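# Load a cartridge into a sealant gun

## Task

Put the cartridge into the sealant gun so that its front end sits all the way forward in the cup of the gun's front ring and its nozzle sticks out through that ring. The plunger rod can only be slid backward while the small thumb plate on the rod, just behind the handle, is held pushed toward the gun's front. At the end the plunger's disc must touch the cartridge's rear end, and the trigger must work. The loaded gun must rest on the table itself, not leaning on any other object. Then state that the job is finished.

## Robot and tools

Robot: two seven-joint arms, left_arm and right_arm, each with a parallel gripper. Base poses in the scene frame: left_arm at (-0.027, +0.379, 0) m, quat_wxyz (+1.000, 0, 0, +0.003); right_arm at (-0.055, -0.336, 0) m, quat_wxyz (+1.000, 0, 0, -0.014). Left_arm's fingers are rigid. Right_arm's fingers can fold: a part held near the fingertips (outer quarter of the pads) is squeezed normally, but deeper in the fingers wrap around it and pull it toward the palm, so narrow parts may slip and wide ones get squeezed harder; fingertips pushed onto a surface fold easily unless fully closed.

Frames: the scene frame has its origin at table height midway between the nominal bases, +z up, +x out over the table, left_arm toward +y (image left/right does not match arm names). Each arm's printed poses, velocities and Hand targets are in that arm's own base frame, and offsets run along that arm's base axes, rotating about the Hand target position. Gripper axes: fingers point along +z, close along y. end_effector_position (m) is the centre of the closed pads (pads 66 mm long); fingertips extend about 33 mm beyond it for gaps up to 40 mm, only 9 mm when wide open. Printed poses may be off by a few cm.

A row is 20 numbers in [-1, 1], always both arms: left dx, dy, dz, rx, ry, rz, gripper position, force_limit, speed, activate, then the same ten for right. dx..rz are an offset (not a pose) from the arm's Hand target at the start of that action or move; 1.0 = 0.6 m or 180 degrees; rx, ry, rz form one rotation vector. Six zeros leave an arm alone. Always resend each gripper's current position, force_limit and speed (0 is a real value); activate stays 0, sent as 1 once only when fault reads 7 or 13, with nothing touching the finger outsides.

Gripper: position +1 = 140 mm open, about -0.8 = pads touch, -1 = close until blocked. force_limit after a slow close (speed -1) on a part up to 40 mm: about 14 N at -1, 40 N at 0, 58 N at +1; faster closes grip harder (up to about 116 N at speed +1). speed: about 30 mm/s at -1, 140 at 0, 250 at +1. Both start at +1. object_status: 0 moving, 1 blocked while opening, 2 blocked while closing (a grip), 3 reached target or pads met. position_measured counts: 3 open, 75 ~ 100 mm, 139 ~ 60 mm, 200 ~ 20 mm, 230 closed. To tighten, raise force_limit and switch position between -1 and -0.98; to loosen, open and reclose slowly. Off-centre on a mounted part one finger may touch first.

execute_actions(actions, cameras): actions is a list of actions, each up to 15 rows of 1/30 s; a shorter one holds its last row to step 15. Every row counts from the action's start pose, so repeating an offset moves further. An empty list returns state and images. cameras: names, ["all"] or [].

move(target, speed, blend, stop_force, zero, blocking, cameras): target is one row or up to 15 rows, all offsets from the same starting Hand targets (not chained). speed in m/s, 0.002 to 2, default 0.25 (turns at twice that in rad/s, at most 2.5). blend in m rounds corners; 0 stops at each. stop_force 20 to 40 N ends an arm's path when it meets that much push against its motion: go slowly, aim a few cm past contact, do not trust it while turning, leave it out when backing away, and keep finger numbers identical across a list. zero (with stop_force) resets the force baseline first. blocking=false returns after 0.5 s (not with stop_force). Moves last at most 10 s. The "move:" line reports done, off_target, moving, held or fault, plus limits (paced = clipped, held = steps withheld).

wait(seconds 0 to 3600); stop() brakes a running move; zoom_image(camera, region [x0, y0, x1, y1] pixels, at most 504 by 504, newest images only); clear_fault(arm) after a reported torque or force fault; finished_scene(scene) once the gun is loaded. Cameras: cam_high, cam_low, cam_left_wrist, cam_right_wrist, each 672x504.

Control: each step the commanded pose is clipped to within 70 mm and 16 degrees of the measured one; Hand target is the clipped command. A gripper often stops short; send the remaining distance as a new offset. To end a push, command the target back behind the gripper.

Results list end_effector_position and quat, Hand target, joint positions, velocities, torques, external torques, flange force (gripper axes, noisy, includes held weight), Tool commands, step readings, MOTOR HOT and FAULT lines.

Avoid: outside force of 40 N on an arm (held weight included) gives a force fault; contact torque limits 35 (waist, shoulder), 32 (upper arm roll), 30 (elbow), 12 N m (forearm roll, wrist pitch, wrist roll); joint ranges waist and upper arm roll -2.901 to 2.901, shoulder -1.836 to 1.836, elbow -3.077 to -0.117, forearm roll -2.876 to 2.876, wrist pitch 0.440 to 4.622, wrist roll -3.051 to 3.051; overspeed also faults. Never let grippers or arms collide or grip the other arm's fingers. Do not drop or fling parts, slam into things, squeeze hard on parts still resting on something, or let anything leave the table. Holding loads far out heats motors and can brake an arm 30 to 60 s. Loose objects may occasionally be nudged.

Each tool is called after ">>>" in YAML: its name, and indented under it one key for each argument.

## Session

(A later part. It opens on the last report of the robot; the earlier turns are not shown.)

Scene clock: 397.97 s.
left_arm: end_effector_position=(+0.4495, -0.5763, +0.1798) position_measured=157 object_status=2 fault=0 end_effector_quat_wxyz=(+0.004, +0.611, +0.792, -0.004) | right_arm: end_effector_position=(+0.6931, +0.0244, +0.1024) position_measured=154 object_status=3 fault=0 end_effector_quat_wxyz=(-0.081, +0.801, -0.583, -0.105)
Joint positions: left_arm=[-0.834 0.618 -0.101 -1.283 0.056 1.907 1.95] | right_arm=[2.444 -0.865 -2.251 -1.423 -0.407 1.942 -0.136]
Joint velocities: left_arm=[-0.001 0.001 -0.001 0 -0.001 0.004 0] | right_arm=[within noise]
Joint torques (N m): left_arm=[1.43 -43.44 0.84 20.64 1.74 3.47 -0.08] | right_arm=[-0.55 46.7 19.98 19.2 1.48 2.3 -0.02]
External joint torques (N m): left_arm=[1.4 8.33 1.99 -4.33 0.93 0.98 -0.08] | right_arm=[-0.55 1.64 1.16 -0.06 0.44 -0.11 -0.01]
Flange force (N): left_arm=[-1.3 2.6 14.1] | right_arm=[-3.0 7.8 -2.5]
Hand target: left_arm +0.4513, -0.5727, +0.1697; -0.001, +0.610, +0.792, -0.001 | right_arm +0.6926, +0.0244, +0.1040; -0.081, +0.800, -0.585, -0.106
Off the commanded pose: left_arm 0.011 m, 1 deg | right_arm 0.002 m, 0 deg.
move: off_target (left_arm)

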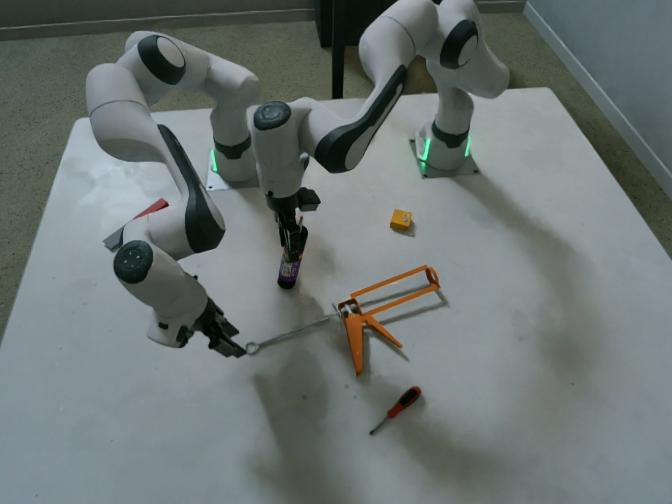

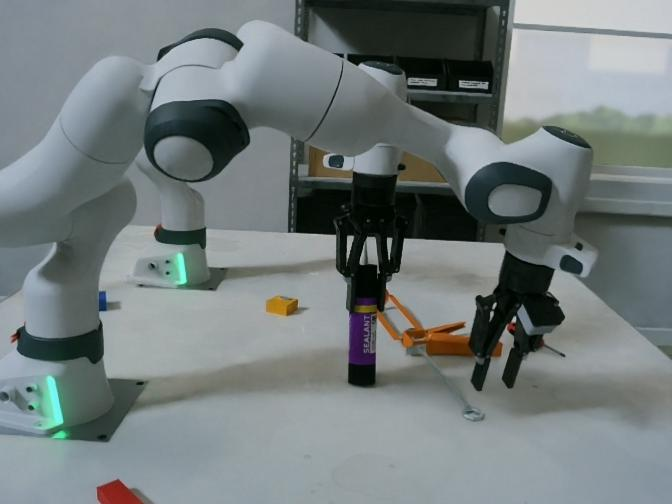

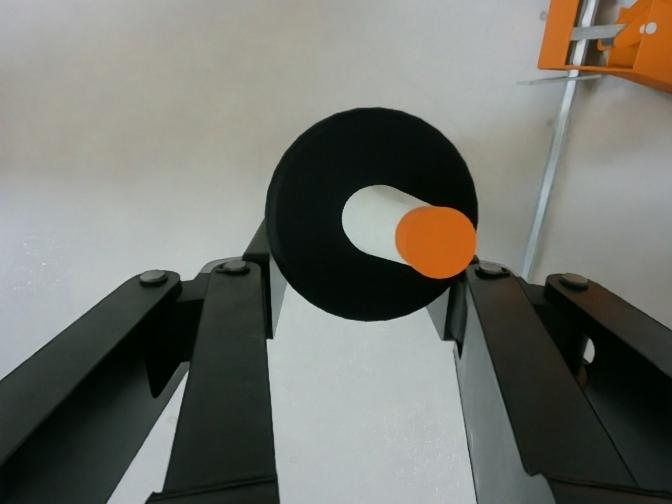

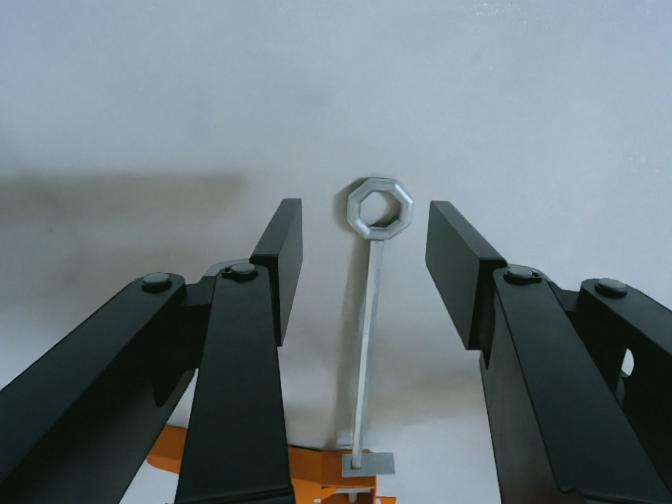

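>>> move:
  target:
    - [0,0,0.017,0,0,0,-1,-0.4,-1,0,0,0,0,0,0,0,-0.2,0.2,-1,0]
    - [-0.021,0.077,0.004,0,0,0,-1,-0.4,-1,0,0,0,0,0,0,0,-0.2,0.2,-1,0]
    - [-0.045,0.1655,-0.033,0,0,0,-1,-0.4,-1,0,0,0,0,0,0,0,-0.2,0.2,-1,0]
  speed: 0.06
  blend: [0,0.01,0]
  cameras: ["all"]

>>> zoom_image:
  camera: "cam_low"
  region: [300, 220, 440, 400]

Scene clock: 411.40 s.
left_arm: end_effector_position=(+0.4223, -0.4716, +0.1465) position_measured=157 object_status=2 fault=0 end_effector_quat_wxyz=(-0.006, +0.608, +0.794, +0.000) | right_arm: end_effector_position=(+0.6931, +0.0244, +0.1024) position_measured=154 object_status=3 fault=0 end_effector_quat_wxyz=(-0.081, +0.801, -0.583, -0.105)
Joint positions: left_arm=[-0.742 0.334 -0.108 -1.811 0.04 2.132 2.013] | right_arm=[2.444 -0.865 -2.251 -1.423 -0.407 1.942 -0.136]
Joint velocities: left_arm=[0 -0.001 0 0 0 0.001 0.007] | right_arm=[within noise]
Joint torques (N m): left_arm=[0.42 -43.32 -1.16 23.83 0.62 3.15 0.12] | right_arm=[-0.51 46.69 19.95 19.21 1.48 2.28 -0.01]
External joint torques (N m): left_arm=[0.57 -0.54 -0.18 -0.04 -0.11 0.72 0.12] | right_arm=[-0.5 1.57 1.14 -0.08 0.44 -0.14 0]
Flange force (N): left_arm=[3.0 -0.7 1.0] | right_arm=[-3.0 7.4 -2.5]
Hand target: left_arm +0.4243, -0.4734, +0.1499; -0.001, +0.610, +0.792, -0.001 | right_arm +0.6926, +0.0244, +0.1040; -0.081, +0.800, -0.585, -0.106
Off the commanded pose: left_arm 0.004 m, 1 deg | right_arm 0.002 m, 0 deg.
move: off_target (left_arm)

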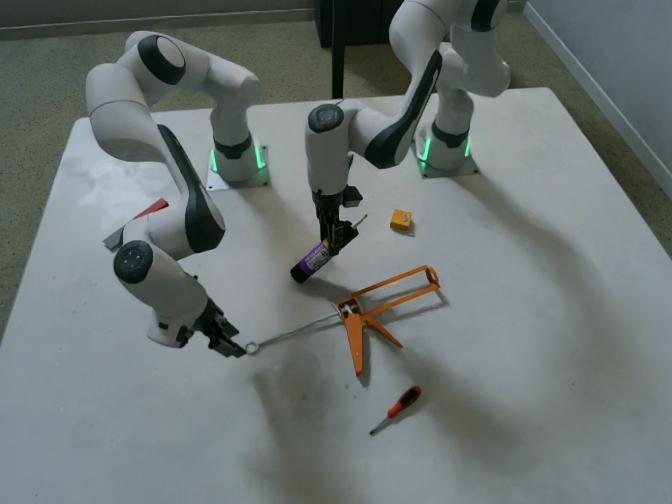

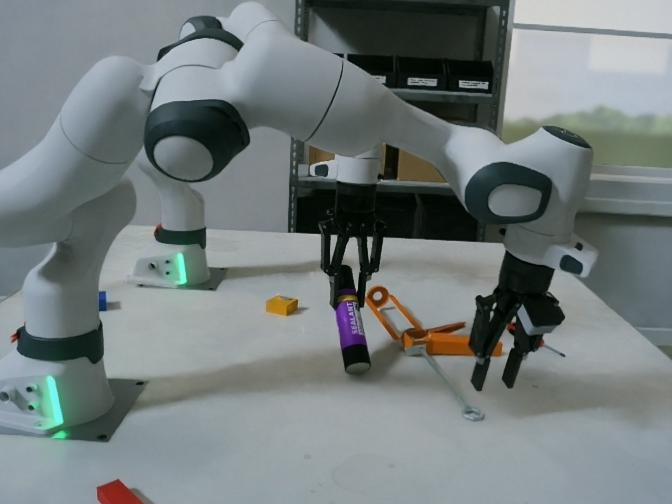

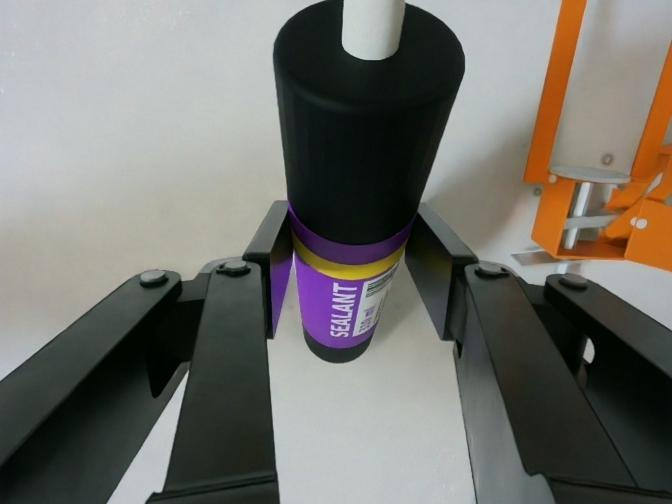

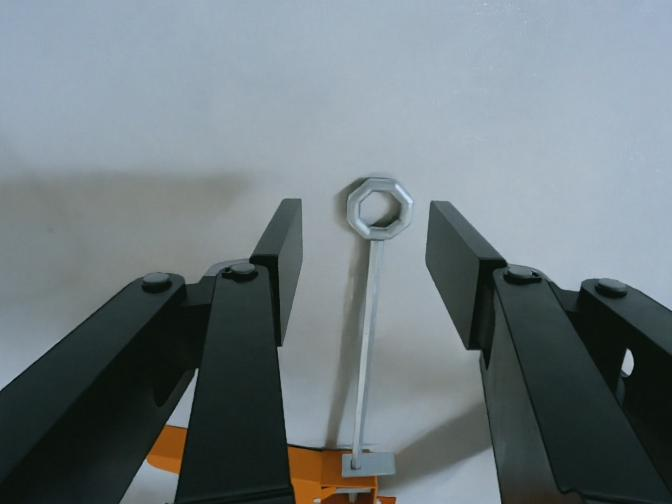

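Scaled by 2.800 from the camera's image (finer frame: 960x720).

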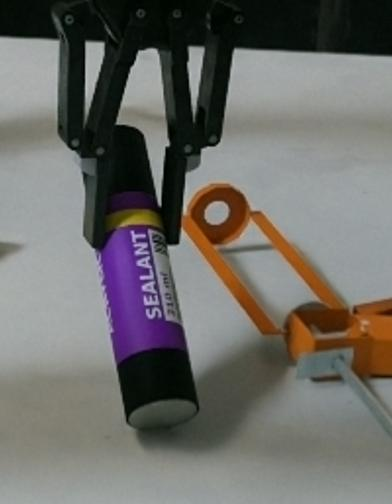

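>>> move:
  target:
    - [-0.0175,0.0643,-0.0717,0,0,0,-1,-0.4,-1,0,0,0,0,0,0,0,-0.2,0.2,-1,0]
    - [-0.025,0.0917,-0.141,0,0,0,-1,-0.4,-1,0,0,0,0,0,0,0,-0.2,0.2,-1,0]
  speed: 0.05
  blend: [0.01,0]
  cameras: ["all"]

>>> zoom_image:
  camera: "cam_low"
  region: [300, 220, 440, 400]

Scene clock: 420.00 s.
left_arm: end_effector_position=(+0.4070, -0.4184, +0.0649) position_measured=157 object_status=2 fault=0 end_effector_quat_wxyz=(-0.003, +0.608, +0.794, -0.002) | right_arm: end_effector_position=(+0.6931, +0.0244, +0.1024) position_measured=154 object_status=3 fault=0 end_effector_quat_wxyz=(-0.081, +0.801, -0.583, -0.105)
Joint positions: left_arm=[-0.695 0.313 -0.105 -2.079 0.041 2.384 2.053] | right_arm=[2.444 -0.865 -2.251 -1.423 -0.407 1.942 -0.136]
Joint velocities: left_arm=[0.001 0 0.001 0 0.001 0.004 0.002] | right_arm=[within noise]
Joint torques (N m): left_arm=[0.46 -39.49 -0.36 21.2 0.97 3.18 0.18] | right_arm=[-0.54 46.69 19.96 19.2 1.49 2.3 -0.04]
External joint torques (N m): left_arm=[0.59 0.35 0.51 -0.4 0.38 0.74 0.18] | right_arm=[-0.77 1.73 1.07 0.08 0.44 -0.1 -0.04]
Flange force (N): left_arm=[2.1 0.3 2.4] | right_arm=[-2.8 7.9 -2.8]
Hand target: left_arm +0.4093, -0.4183, +0.0653; -0.001, +0.610, +0.792, -0.001 | right_arm +0.6926, +0.0244, +0.1040; -0.081, +0.800, -0.585, -0.106
Off the commanded pose: left_arm 0.002 m, 0 deg | right_arm 0.002 m, 0 deg.
move: done

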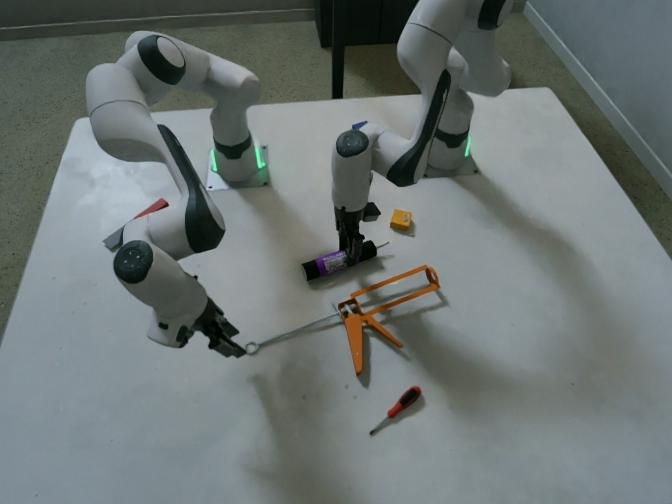

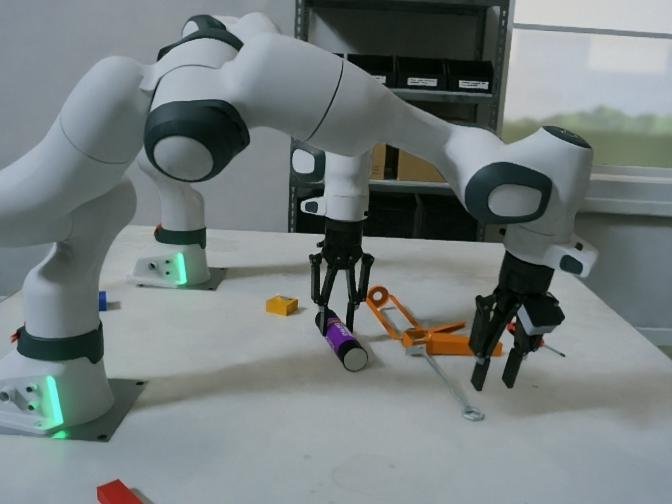

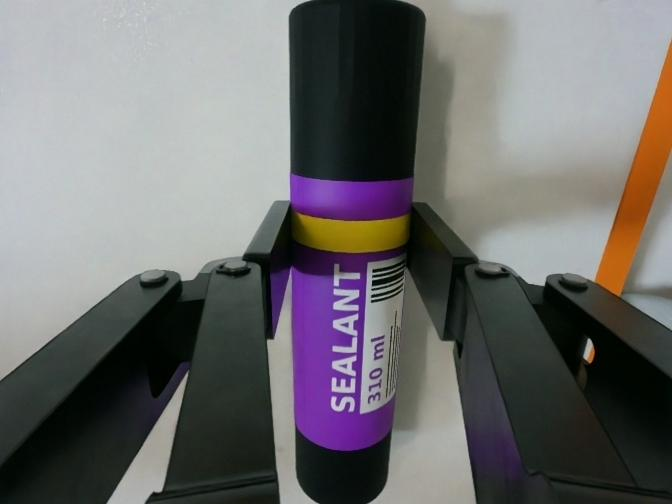

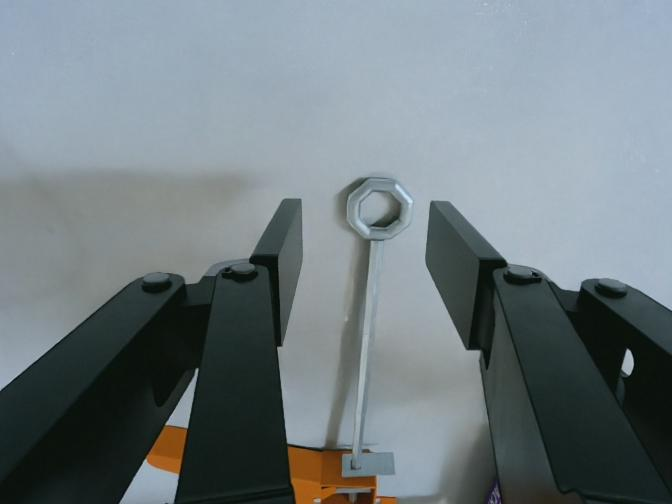

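Scaled by 2.800 from the camera's image (finer frame: 960x720).

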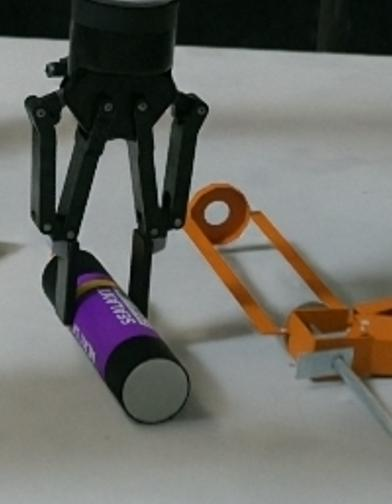

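>>> move:
  target:
    - [0,0,0,0,0,0,0.15,-0.4,-0.5,0,0,0,0,0,0,0,-0.2,0.2,-1,0]
    - [0.014,-0.0514,0,0,0,0,0.15,-0.4,-0.5,0,0,0,0,0,0,0,-0.2,0.2,-1,0]
    - [0.014,-0.0514,0,0,0,0,-1,0.0,-1,0,0,0,0,0,0,0,-0.2,0.2,-1,0]
  speed: 0.08
  cameras: ["cam_left_wrist"]

>>> move:
  target: [0,0,0.05,0,0,0,-1,0,-1,0,0,0,0,0,0,0,-0.2,0.2,-1,0]
  speed: 0.08
  cameras: ["cam_left_wrist","cam_low"]

Scene clock: 432.87 s.
left_arm: end_effector_position=(+0.4181, -0.4497, +0.0669) position_measured=160 object_status=0 fault=0 end_effector_quat_wxyz=(+0.001, +0.612, +0.791, -0.002) | right_arm: end_effector_position=(+0.6931, +0.0244, +0.1024) position_measured=154 object_status=3 fault=0 end_effector_quat_wxyz=(-0.081, +0.801, -0.583, -0.105)
Joint positions: left_arm=[-0.725 0.382 -0.101 -1.967 0.049 2.349 2.035] | right_arm=[2.444 -0.865 -2.251 -1.423 -0.407 1.942 -0.136]
Joint torques (N m): left_arm=[-0.3 -39.12 -0.33 20.96 0.78 2.65 -0.21] | right_arm=[-0.52 46.7 19.94 19.21 1.48 2.29 -0.02]
External joint torques (N m): left_arm=[-0.26 3.27 0.59 -1.09 0.16 0.19 -0.21] | right_arm=[-0.45 1.98 1.31 0.09 0.44 -0.1 -0.01]
Flange force (N): left_arm=[-3.6 1.4 6.4] | right_arm=[-3.3 7.7 -3.0]
Hand target: left_arm +0.4177, -0.4492, +0.0653; -0.001, +0.610, +0.792, -0.001 | right_arm +0.6926, +0.0244, +0.1040; -0.081, +0.800, -0.585, -0.106
Off the commanded pose: left_arm 0.002 m, 0 deg | right_arm 0.002 m, 0 deg.
move: done

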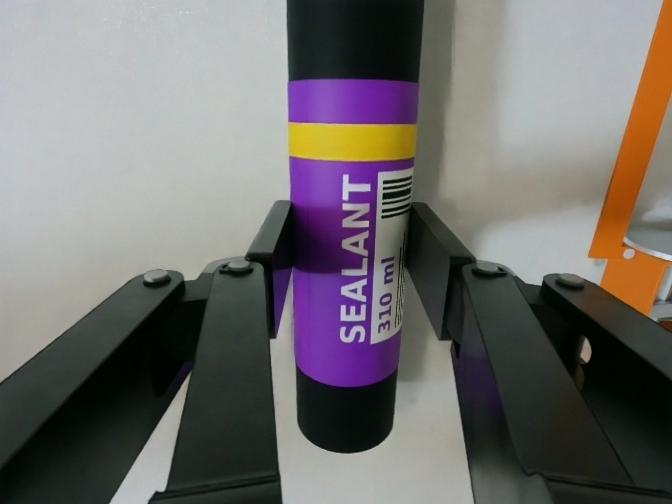

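Scene clock: 433.90 s.
left_arm: end_effector_position=(+0.4155, -0.4464, +0.0899) position_measured=160 object_status=2 fault=0 end_effector_quat_wxyz=(-0.006, +0.611, +0.792, +0.000) | right_arm: end_effector_position=(+0.6931, +0.0244, +0.1024) position_measured=154 object_status=3 fault=0 end_effector_quat_wxyz=(-0.081, +0.801, -0.583, -0.105)
Joint positions: left_arm=[-0.725 0.344 -0.102 -1.956 0.043 2.286 2.035] | right_arm=[2.444 -0.865 -2.251 -1.423 -0.407 1.942 -0.136]
Joint velocities: left_arm=[0.002 0 0 0 0 -0.005 0] | right_arm=[within noise]
Joint torques (N m): left_arm=[-0.11 -43.68 -1.09 24.03 0.39 2.75 -0.06] | right_arm=[-0.52 46.7 19.98 19.16 1.49 2.3 -0.04]
External joint torques (N m): left_arm=[0.04 -2.02 -0.15 1.51 -0.26 0.33 -0.06] | right_arm=[-0.51 1.82 1.26 0 0.45 -0.1 -0.04]
Flange force (N): left_arm=[-0.2 0.0 -3.3] | right_arm=[-3.2 7.9 -2.8]
Hand target: left_arm +0.4177, -0.4492, +0.0953; -0.001, +0.610, +0.792, -0.001 | right_arm +0.6926, +0.0244, +0.1040; -0.081, +0.800, -0.585, -0.106
Off the commanded pose: left_arm 0.006 m, 1 deg | right_arm 0.002 m, 0 deg.
move: off_target (left_arm)
Images, in order (width x height): cam_low 672x504, cam_left_wrist 672x504.

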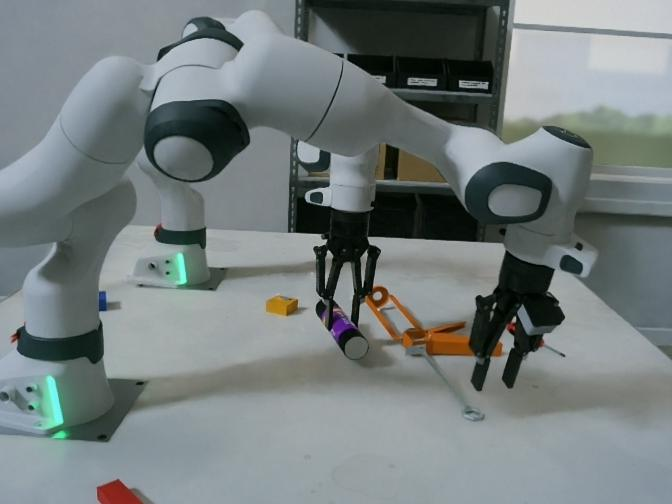

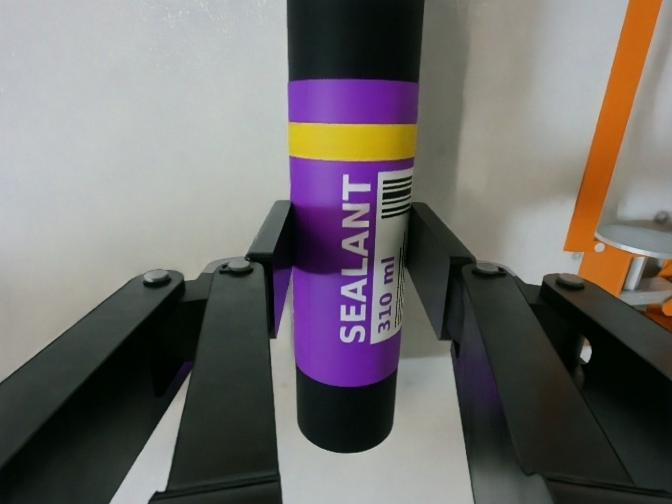

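>>> move:
  target:
    - [0.05,0.03,0.1,0,0,0,-1,0,-1,0,-0.0218,0.0143,-0.1,0,0,-0.007,-0.2,0.2,-1,0]
    - [0.15,0.10,0.1,0,0,0,-1,0,-1,0,-0.0218,0.0143,-0.1,0,0,-0.007,-1,0.2,-1,0]
  speed: 0.12
  cameras: ["all"]

>>> zoom_image:
  camera: "cam_high"
  region: [220, 230, 460, 400]

Scene clock: 468.17 s.
left_arm: end_effector_position=(+0.5048, -0.3874, +0.1506) position_measured=160 object_status=2 fault=0 end_effector_quat_wxyz=(-0.006, +0.608, +0.794, -0.001) | right_arm: end_effector_position=(+0.6786, +0.0333, +0.0437) position_measured=232 object_status=0 fault=0 end_effector_quat_wxyz=(-0.082, +0.795, -0.591, -0.107)
Joint positions: left_arm=[-0.577 0.339 -0.085 -1.792 0.03 2.118 2.205] | right_arm=[2.438 -0.892 -2.291 -1.539 -0.427 2.081 -0.106]
Joint torques (N m): left_arm=[0.15 -44.49 -0.9 26.01 0.78 2.79 0.2] | right_arm=[0.48 45.97 19.93 17.56 0.86 2.66 0.12]
External joint torques (N m): left_arm=[0.19 -1.57 -0.27 2.1 0.03 0.36 0.2] | right_arm=[0.46 1.56 0.71 -0.78 -0.02 0.25 0.13]
Flange force (N): left_arm=[-2.9 2.8 -3.3] | right_arm=[-4.1 7.5 -1.0]
Hand target: left_arm +0.5077, -0.3892, +0.1553; -0.001, +0.610, +0.792, -0.001 | right_arm +0.6795, +0.0330, +0.0440; -0.082, +0.794, -0.593, -0.106
Off the commanded pose: left_arm 0.006 m, 1 deg | right_arm 0.001 m, 0 deg.
move: off_target (left_arm)

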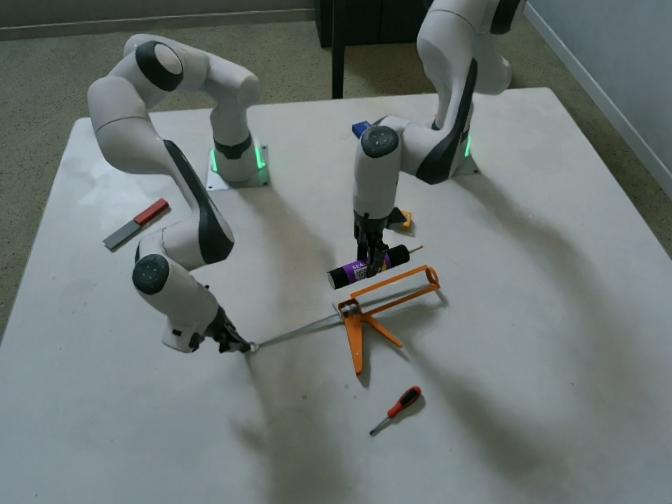

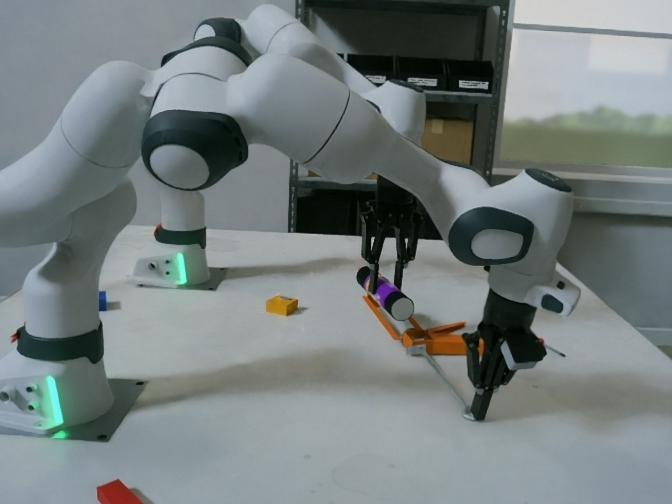

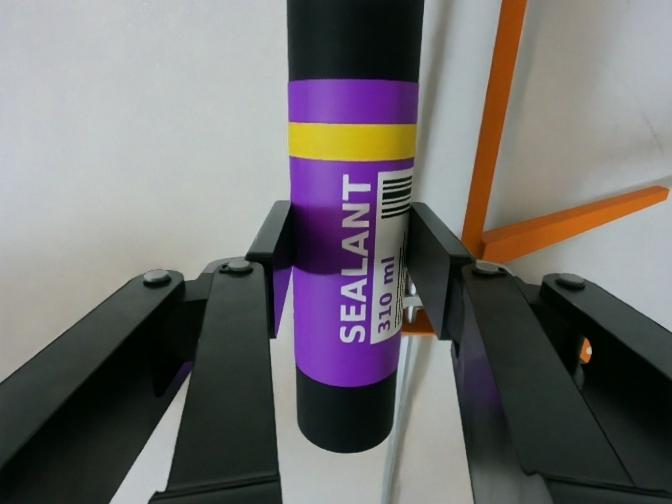

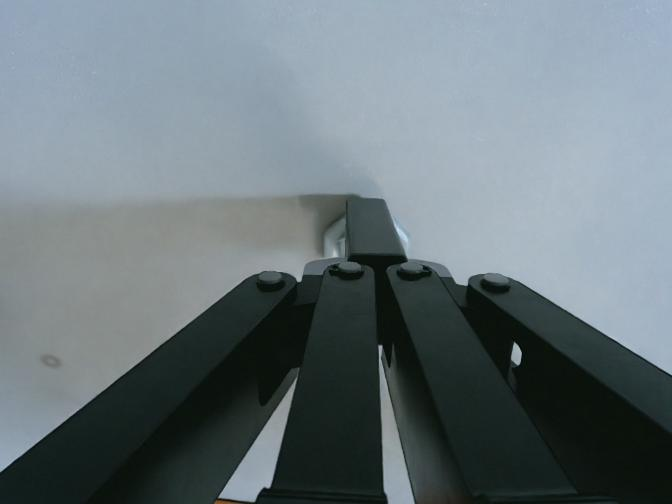

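Scaled by 2.100 from the camera's image (finer frame: 960x720).

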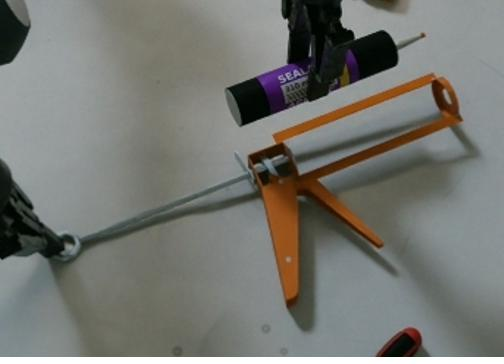

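>>> move:
  target:
    - [0,0,0,0,0,0,-1,0,-1,0,0,0,0.04,0,0,0,-0.4,0.2,-1,0]
    - [0,0,0,0,0,0,-1,0,-1,0,-0.0195,0.0637,0.04,0,0,0,-0.4,0.2,-1,0]
  speed: 0.1
  cameras: ["cam_right_wrist","cam_low"]

>>> zoom_image:
  camera: "cam_low"
  region: [400, 320, 520, 440]

Scene clock: 481.17 s.
left_arm: end_effector_position=(+0.5048, -0.3874, +0.1506) position_measured=160 object_status=2 fault=0 end_effector_quat_wxyz=(-0.006, +0.608, +0.794, -0.001) | right_arm: end_effector_position=(+0.6668, +0.0714, +0.0671) position_measured=179 object_status=3 fault=0 end_effector_quat_wxyz=(-0.081, +0.797, -0.590, -0.106)
Joint positions: left_arm=[-0.577 0.339 -0.085 -1.792 0.03 2.118 2.205] | right_arm=[2.451 -0.826 -2.26 -1.604 -0.4 2.091 -0.055]
Joint velocities: left_arm=[within noise] | right_arm=[0 0.001 0 0 0 0.002 0.006]
Joint torques (N m): left_arm=[0.15 -44.49 -0.86 26.06 0.79 2.78 0.17] | right_arm=[0 44.13 19.64 18 1.33 2.71 0.14]
External joint torques (N m): left_arm=[0.39 -1.45 -0.05 2.09 0.04 0.34 0.17] | right_arm=[-0.3 2 0.67 -0.68 0.46 0.27 0.15]
Flange force (N): left_arm=[-3.0 3.2 -3.2] | right_arm=[-3.8 10.5 -2.3]
Hand target: left_arm +0.5077, -0.3892, +0.1553; -0.001, +0.610, +0.792, -0.001 | right_arm +0.6678, +0.0712, +0.0680; -0.082, +0.794, -0.593, -0.106
Off the commanded pose: left_arm 0.006 m, 1 deg | right_arm 0.001 m, 1 deg.
move: done
Images, in order (width x height): cam_low 672x504, cam_right_wrist 672x504.

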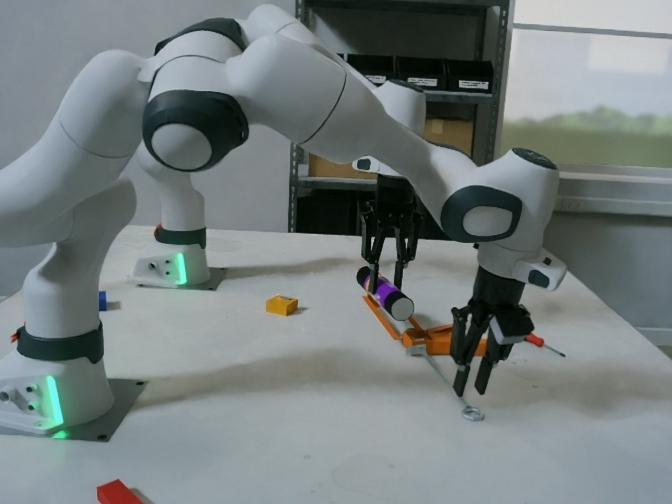

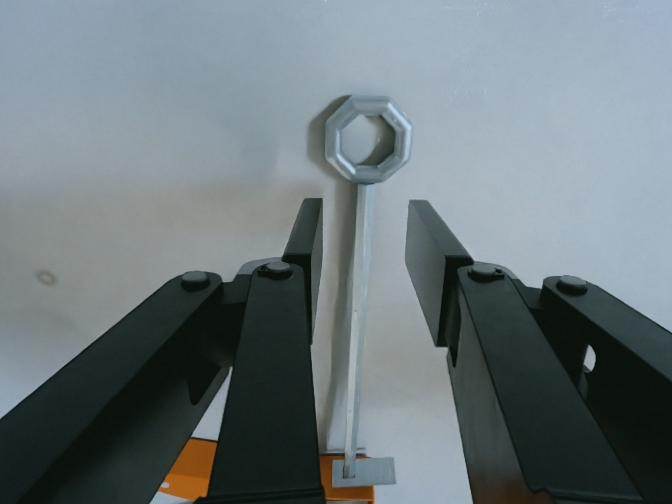

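Scaled by 4.200 from the camera's image (finer frame: 960x720).

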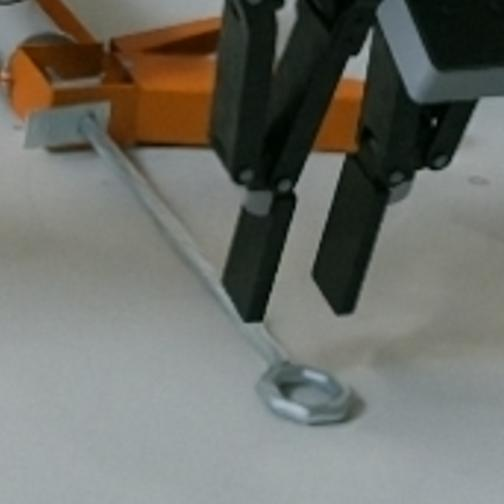

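>>> move:
  target:
    - [0,0,0,0,0,0,-1,0,-1,0,0,0,-0.0425,0,0,0,-0.4,0.2,-1,0]
    - [0,0,0,0,0,0,-1,0,-1,0,0,0,-0.0425,0,0,0,-1,0.2,-1,0]
  speed: 0.06
  cameras: ["cam_right_wrist","cam_low"]

>>> zoom_image:
  camera: "cam_low"
  region: [400, 320, 520, 440]

Scene clock: 487.90 s.
left_arm: end_effector_position=(+0.5048, -0.3874, +0.1506) position_measured=160 object_status=2 fault=0 end_effector_quat_wxyz=(-0.006, +0.608, +0.794, -0.001) | right_arm: end_effector_position=(+0.6669, +0.0726, +0.0428) position_measured=222 object_status=0 fault=0 end_effector_quat_wxyz=(-0.082, +0.795, -0.591, -0.107)
Joint positions: left_arm=[-0.577 0.339 -0.085 -1.792 0.03 2.118 2.205] | right_arm=[2.468 -0.856 -2.289 -1.611 -0.413 2.133 -0.052]
Joint torques (N m): left_arm=[0.11 -44.51 -0.92 26.01 0.8 2.79 0.21] | right_arm=[-0.39 43.51 18.12 17.9 0.45 2.63 0.05]
External joint torques (N m): left_arm=[-0.03 -1.3 -0.44 1.96 0.04 0.34 0.21] | right_arm=[-0.42 0.41 -0.93 -0.59 -0.37 0.16 0.06]
Flange force (N): left_arm=[-3.3 2.7 -2.9] | right_arm=[-0.6 4.3 0.9]
Hand target: left_arm +0.5077, -0.3892, +0.1553; -0.001, +0.610, +0.792, -0.001 | right_arm +0.6678, +0.0712, +0.0425; -0.082, +0.794, -0.593, -0.106
Off the commanded pose: left_arm 0.006 m, 1 deg | right_arm 0.002 m, 0 deg.
move: done
Images, in order (width x height): cam_low 672x504, cam_right_wrist 672x504.

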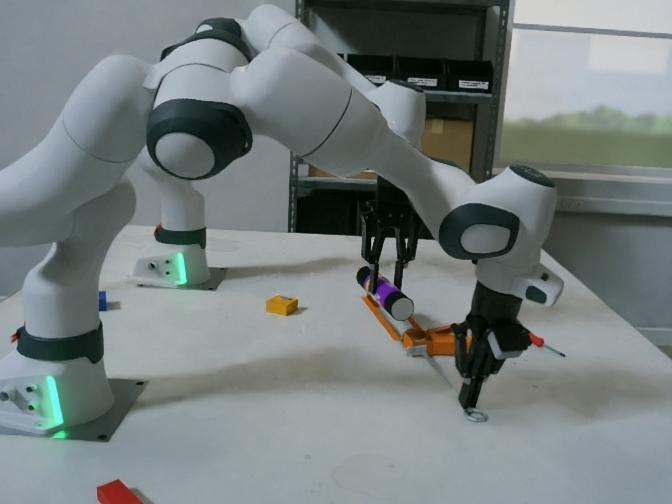

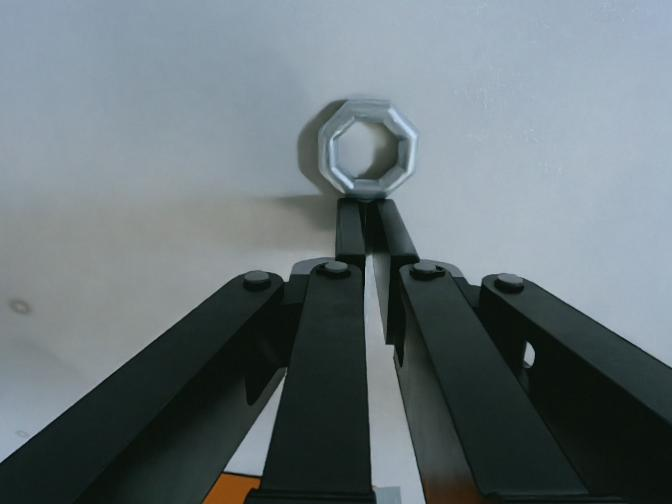

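Scaled by 4.200 from the camera's image (finer frame: 960x720).

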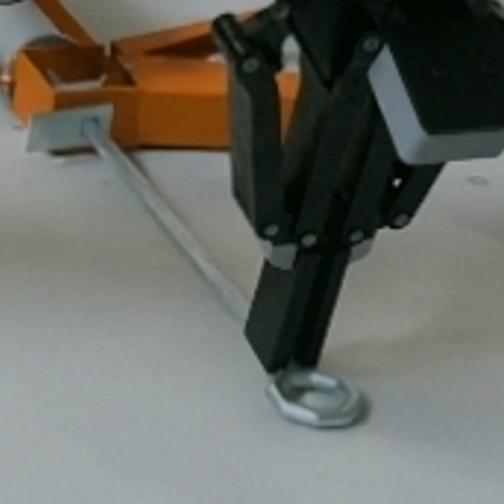

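>>> execute_actions:
  actions: []

Scene clock: 513.07 s.
left_arm: end_effector_position=(+0.5048, -0.3874, +0.1506) position_measured=160 object_status=2 fault=0 end_effector_quat_wxyz=(-0.006, +0.608, +0.794, -0.001) | right_arm: end_effector_position=(+0.6669, +0.0726, +0.0428) position_measured=222 object_status=2 fault=0 end_effector_quat_wxyz=(-0.082, +0.795, -0.591, -0.107)
Joint positions: left_arm=[-0.577 0.339 -0.085 -1.792 0.03 2.118 2.205] | right_arm=[2.468 -0.856 -2.289 -1.611 -0.413 2.133 -0.052]
Joint velocities: within noise
Joint torques (N m): left_arm=[0.13 -44.45 -0.89 26.05 0.79 2.8 0.19] | right_arm=[-0.39 43.51 18.15 17.86 0.44 2.63 0.03]
External joint torques (N m): left_arm=[0.12 -1.28 -0.3 2.05 0.04 0.36 0.19] | right_arm=[-0.42 0.6 -0.81 -0.52 -0.38 0.18 0.04]
Flange force (N): left_arm=[-3.5 3.1 -2.9] | right_arm=[-0.8 4.5 0.6]
Hand target: left_arm +0.5077, -0.3892, +0.1553; -0.001, +0.610, +0.792, -0.001 | right_arm +0.6678, +0.0712, +0.0425; -0.082, +0.794, -0.593, -0.106
Tool commands: left_gripper/position=-1.0 left_gripper/force_limit=+0.0 left_gripper/speed=-1.0 left_gripper/activate=+0.0 right_gripper/position=-1.0 right_gripper/force_limit=+0.2 right_gripper/speed=-1.0 right_gripper/activate=+0.0
Off the commanded pose: left_arm 0.006 m, 1 deg | right_arm 0.002 m, 0 deg.

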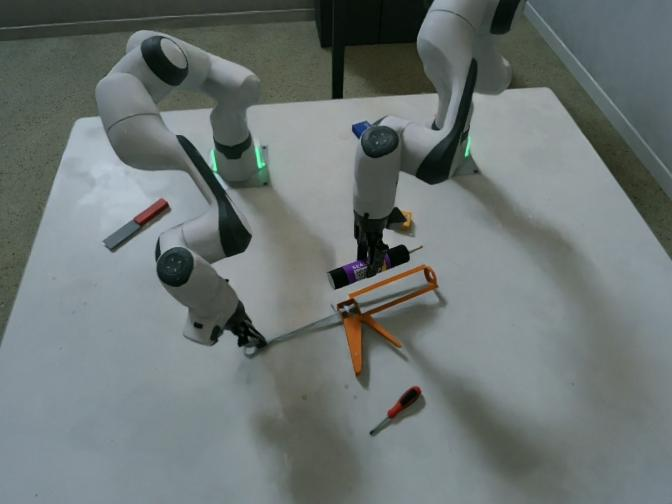

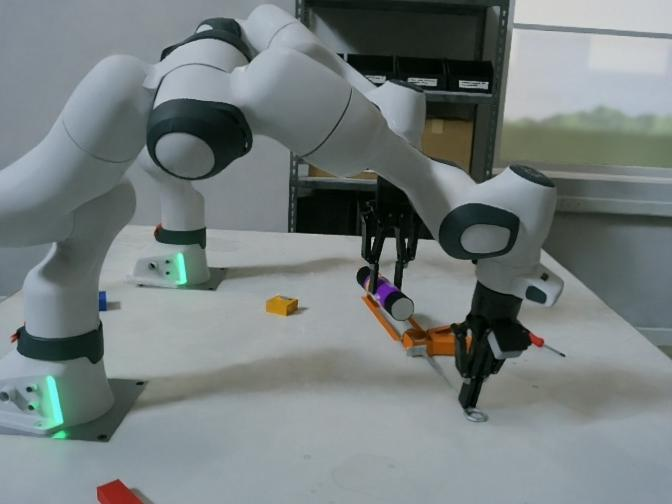

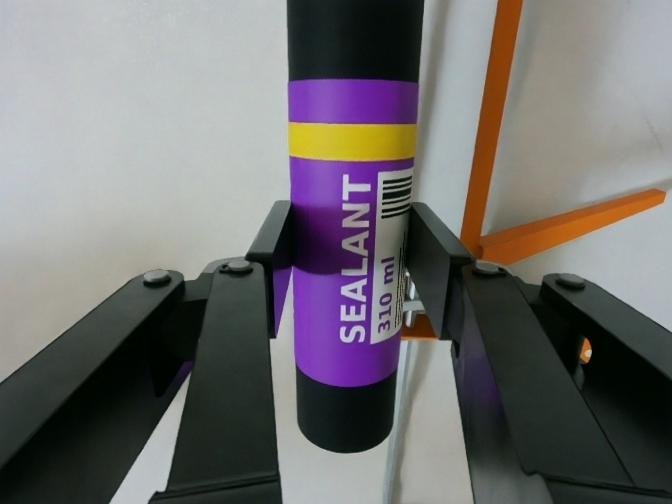

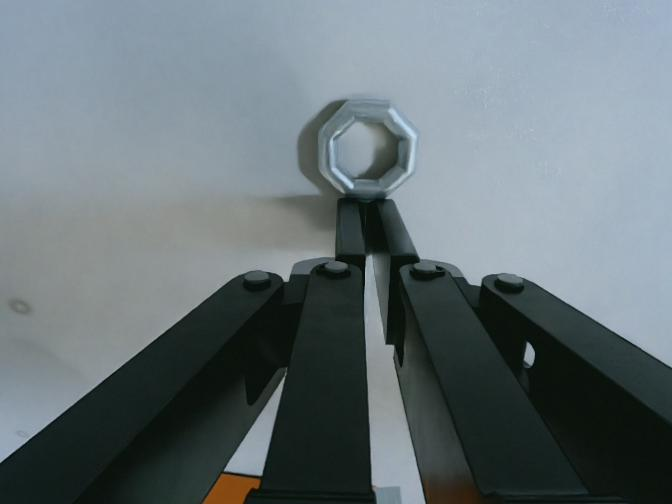

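>>> zoom_image:
  camera: "cam_left_wrist"
  region: [380, 0, 672, 480]

>>> zoom_image:
  camera: "cam_high"
  region: [220, 230, 460, 400]

>>> zoom_image:
  camera: "cam_low"
  region: [320, 240, 500, 420]

Scaled by 1.050 from the camera's image (finer frame: 960x720).

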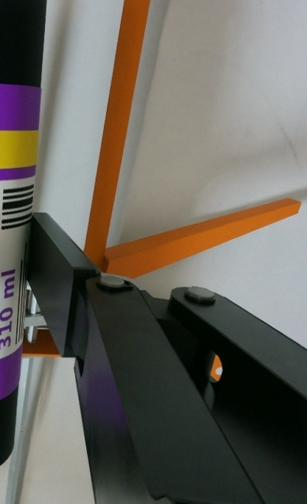

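Scaled by 2.100 from the camera's image (finer frame: 960x720).

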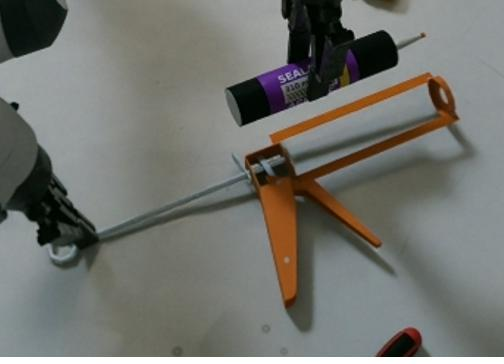

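Scaled by 2.800 from the camera's image (finer frame: 960x720).

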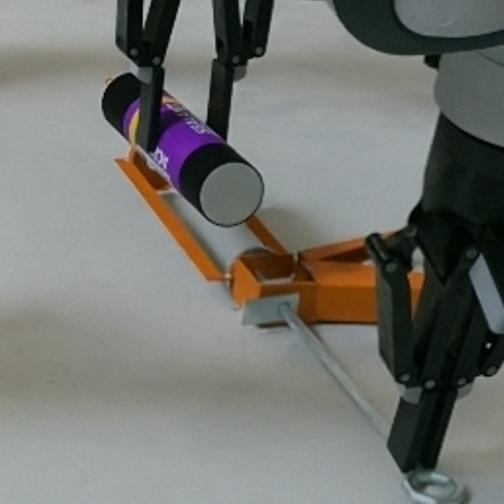

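>>> move:
  target: [0.1065,-0.075,0,0,0,0,-1,0,-1,0,0,0,0,0,0,0,-1,0.2,-1,0]
  speed: 0.15
  cameras: ["cam_high","cam_low","cam_left_wrist"]

Scene clock: 542.00 s.
left_arm: end_effector_position=(+0.5693, -0.4322, +0.1498) position_measured=160 object_status=2 fault=0 end_effector_quat_wxyz=(-0.006, +0.608, +0.794, -0.002) | right_arm: end_effector_position=(+0.6669, +0.0726, +0.0428) position_measured=222 object_status=2 fault=0 end_effector_quat_wxyz=(-0.082, +0.795, -0.591, -0.107)
Joint positions: left_arm=[-0.586 0.597 -0.083 -1.389 0.046 1.973 2.205] | right_arm=[2.468 -0.856 -2.289 -1.611 -0.413 2.133 -0.052]
Joint velocities: left_arm=[0 0.001 -0.002 0.001 0.001 -0.005 -0.002] | right_arm=[within noise]
Joint torques (N m): left_arm=[-0.17 -52.46 -0.99 26.91 1.16 2.86 0.12] | right_arm=[-0.41 43.54 18.1 17.85 0.43 2.63 0.04]
External joint torques (N m): left_arm=[-0.14 -1.13 -0.08 2.02 0.35 0.39 0.12] | right_arm=[-0.54 0.53 -0.96 -0.55 -0.39 0.17 0.05]
Flange force (N): left_arm=[-5.9 4.5 -2.8] | right_arm=[-0.6 4.7 0.7]
Hand target: left_arm +0.5716, -0.4342, +0.1553; -0.001, +0.610, +0.792, -0.001 | right_arm +0.6678, +0.0712, +0.0425; -0.082, +0.794, -0.593, -0.106
Off the commanded pose: left_arm 0.006 m, 1 deg | right_arm 0.002 m, 0 deg.
move: off_target (left_arm)

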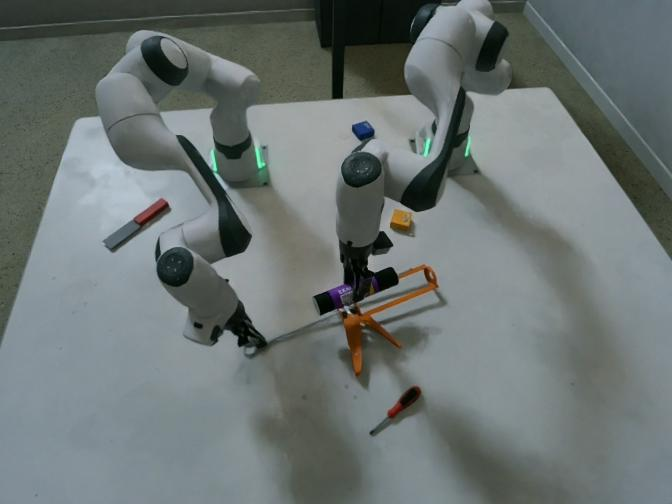

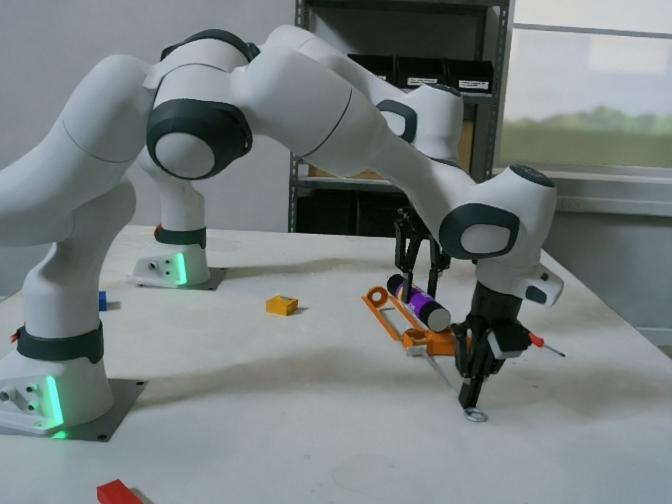

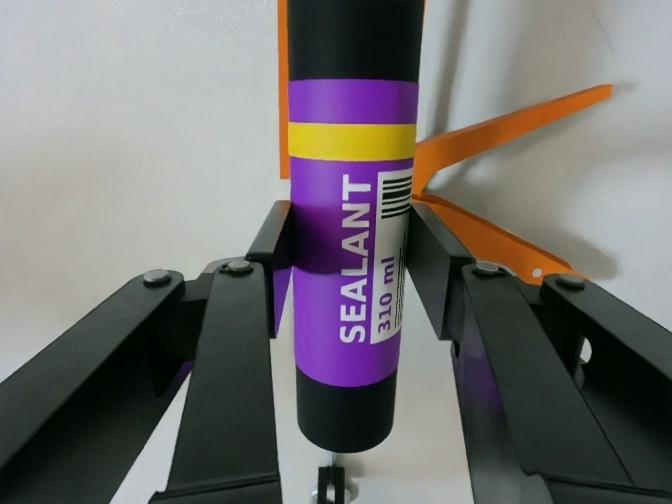

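>>> move:
  target: [-0.0137,0.0567,-0.017,-0.0807,-0.0207,-0.0089,-1,0,-1,0,0,0,0,0,0,0,-1,0.2,-1,0]
  speed: 0.1
  cameras: ["cam_high","cam_low","cam_left_wrist"]

>>> zoom_image:
  camera: "cam_high"
  region: [280, 220, 460, 360]

>>> zoom_image:
  camera: "cam_low"
  region: [340, 260, 480, 380]

Scene clock: 576.63 s.
left_arm: end_effector_position=(+0.5590, -0.3979, +0.1376) position_measured=160 object_status=2 fault=0 end_effector_quat_wxyz=(+0.093, +0.614, +0.779, -0.083) | right_arm: end_effector_position=(+0.6669, +0.0726, +0.0428) position_measured=222 object_status=2 fault=0 end_effector_quat_wxyz=(-0.082, +0.795, -0.591, -0.107)
Joint positions: left_arm=[-0.345 0.372 -0.231 -1.854 -0.149 2.379 2.45] | right_arm=[2.468 -0.856 -2.289 -1.611 -0.413 2.133 -0.052]
Joint velocities: left_arm=[0 0 0 -0.001 0 0 0.005] | right_arm=[within noise]
Joint torques (N m): left_arm=[0.34 -45.58 -3.23 24.92 0.51 3.84 0.16] | right_arm=[-0.39 43.53 18.07 17.89 0.43 2.64 0.06]
External joint torques (N m): left_arm=[0.43 -2.69 -0.71 1.43 -0.2 1.07 0.16] | right_arm=[-0.41 0.65 -0.85 -0.46 -0.38 0.2 0.07]
Flange force (N): left_arm=[2.3 -2.4 -3.2] | right_arm=[-0.8 4.3 0.6]
Hand target: left_arm +0.5634, -0.4002, +0.1451; +0.102, +0.616, +0.777, -0.082 | right_arm +0.6678, +0.0712, +0.0425; -0.082, +0.794, -0.593, -0.106
Off the commanded pose: left_arm 0.009 m, 1 deg | right_arm 0.002 m, 0 deg.
move: off_target (left_arm)

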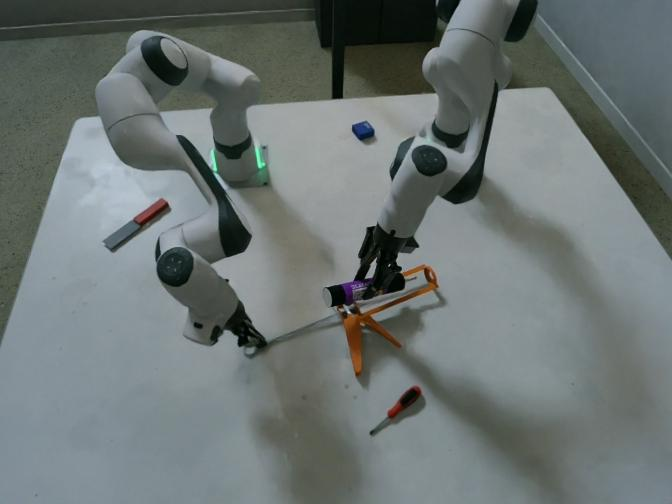

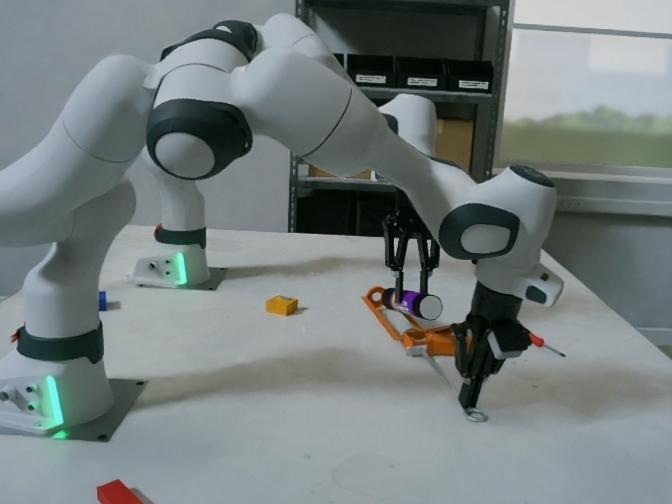

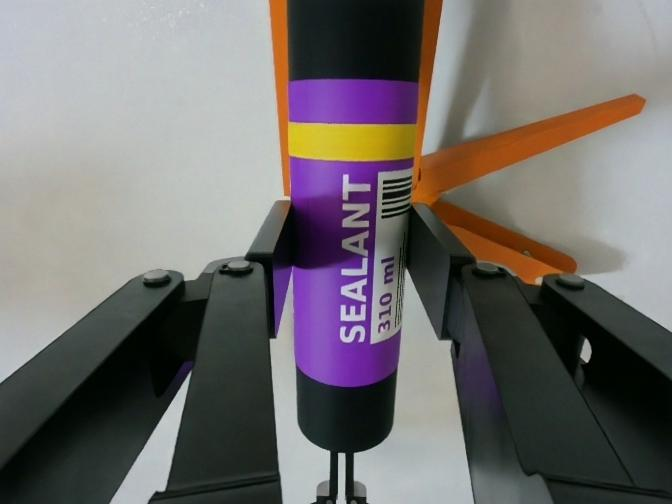

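Scaled by 2.800 from the camera's image (finer frame: 960x720).

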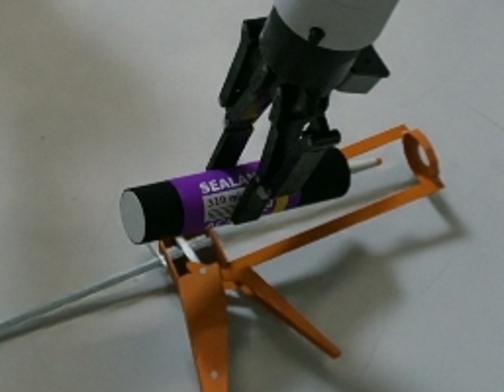

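Scaled by 3.600 from the camera's image (finer frame: 960x720).

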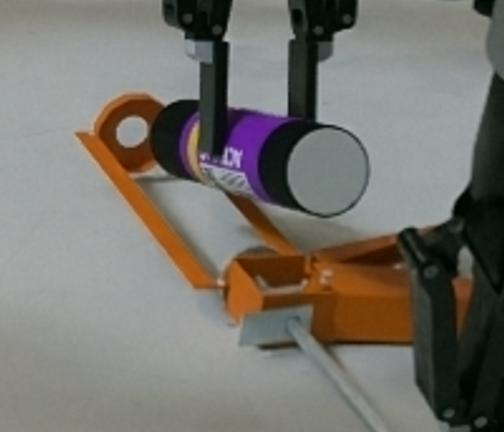

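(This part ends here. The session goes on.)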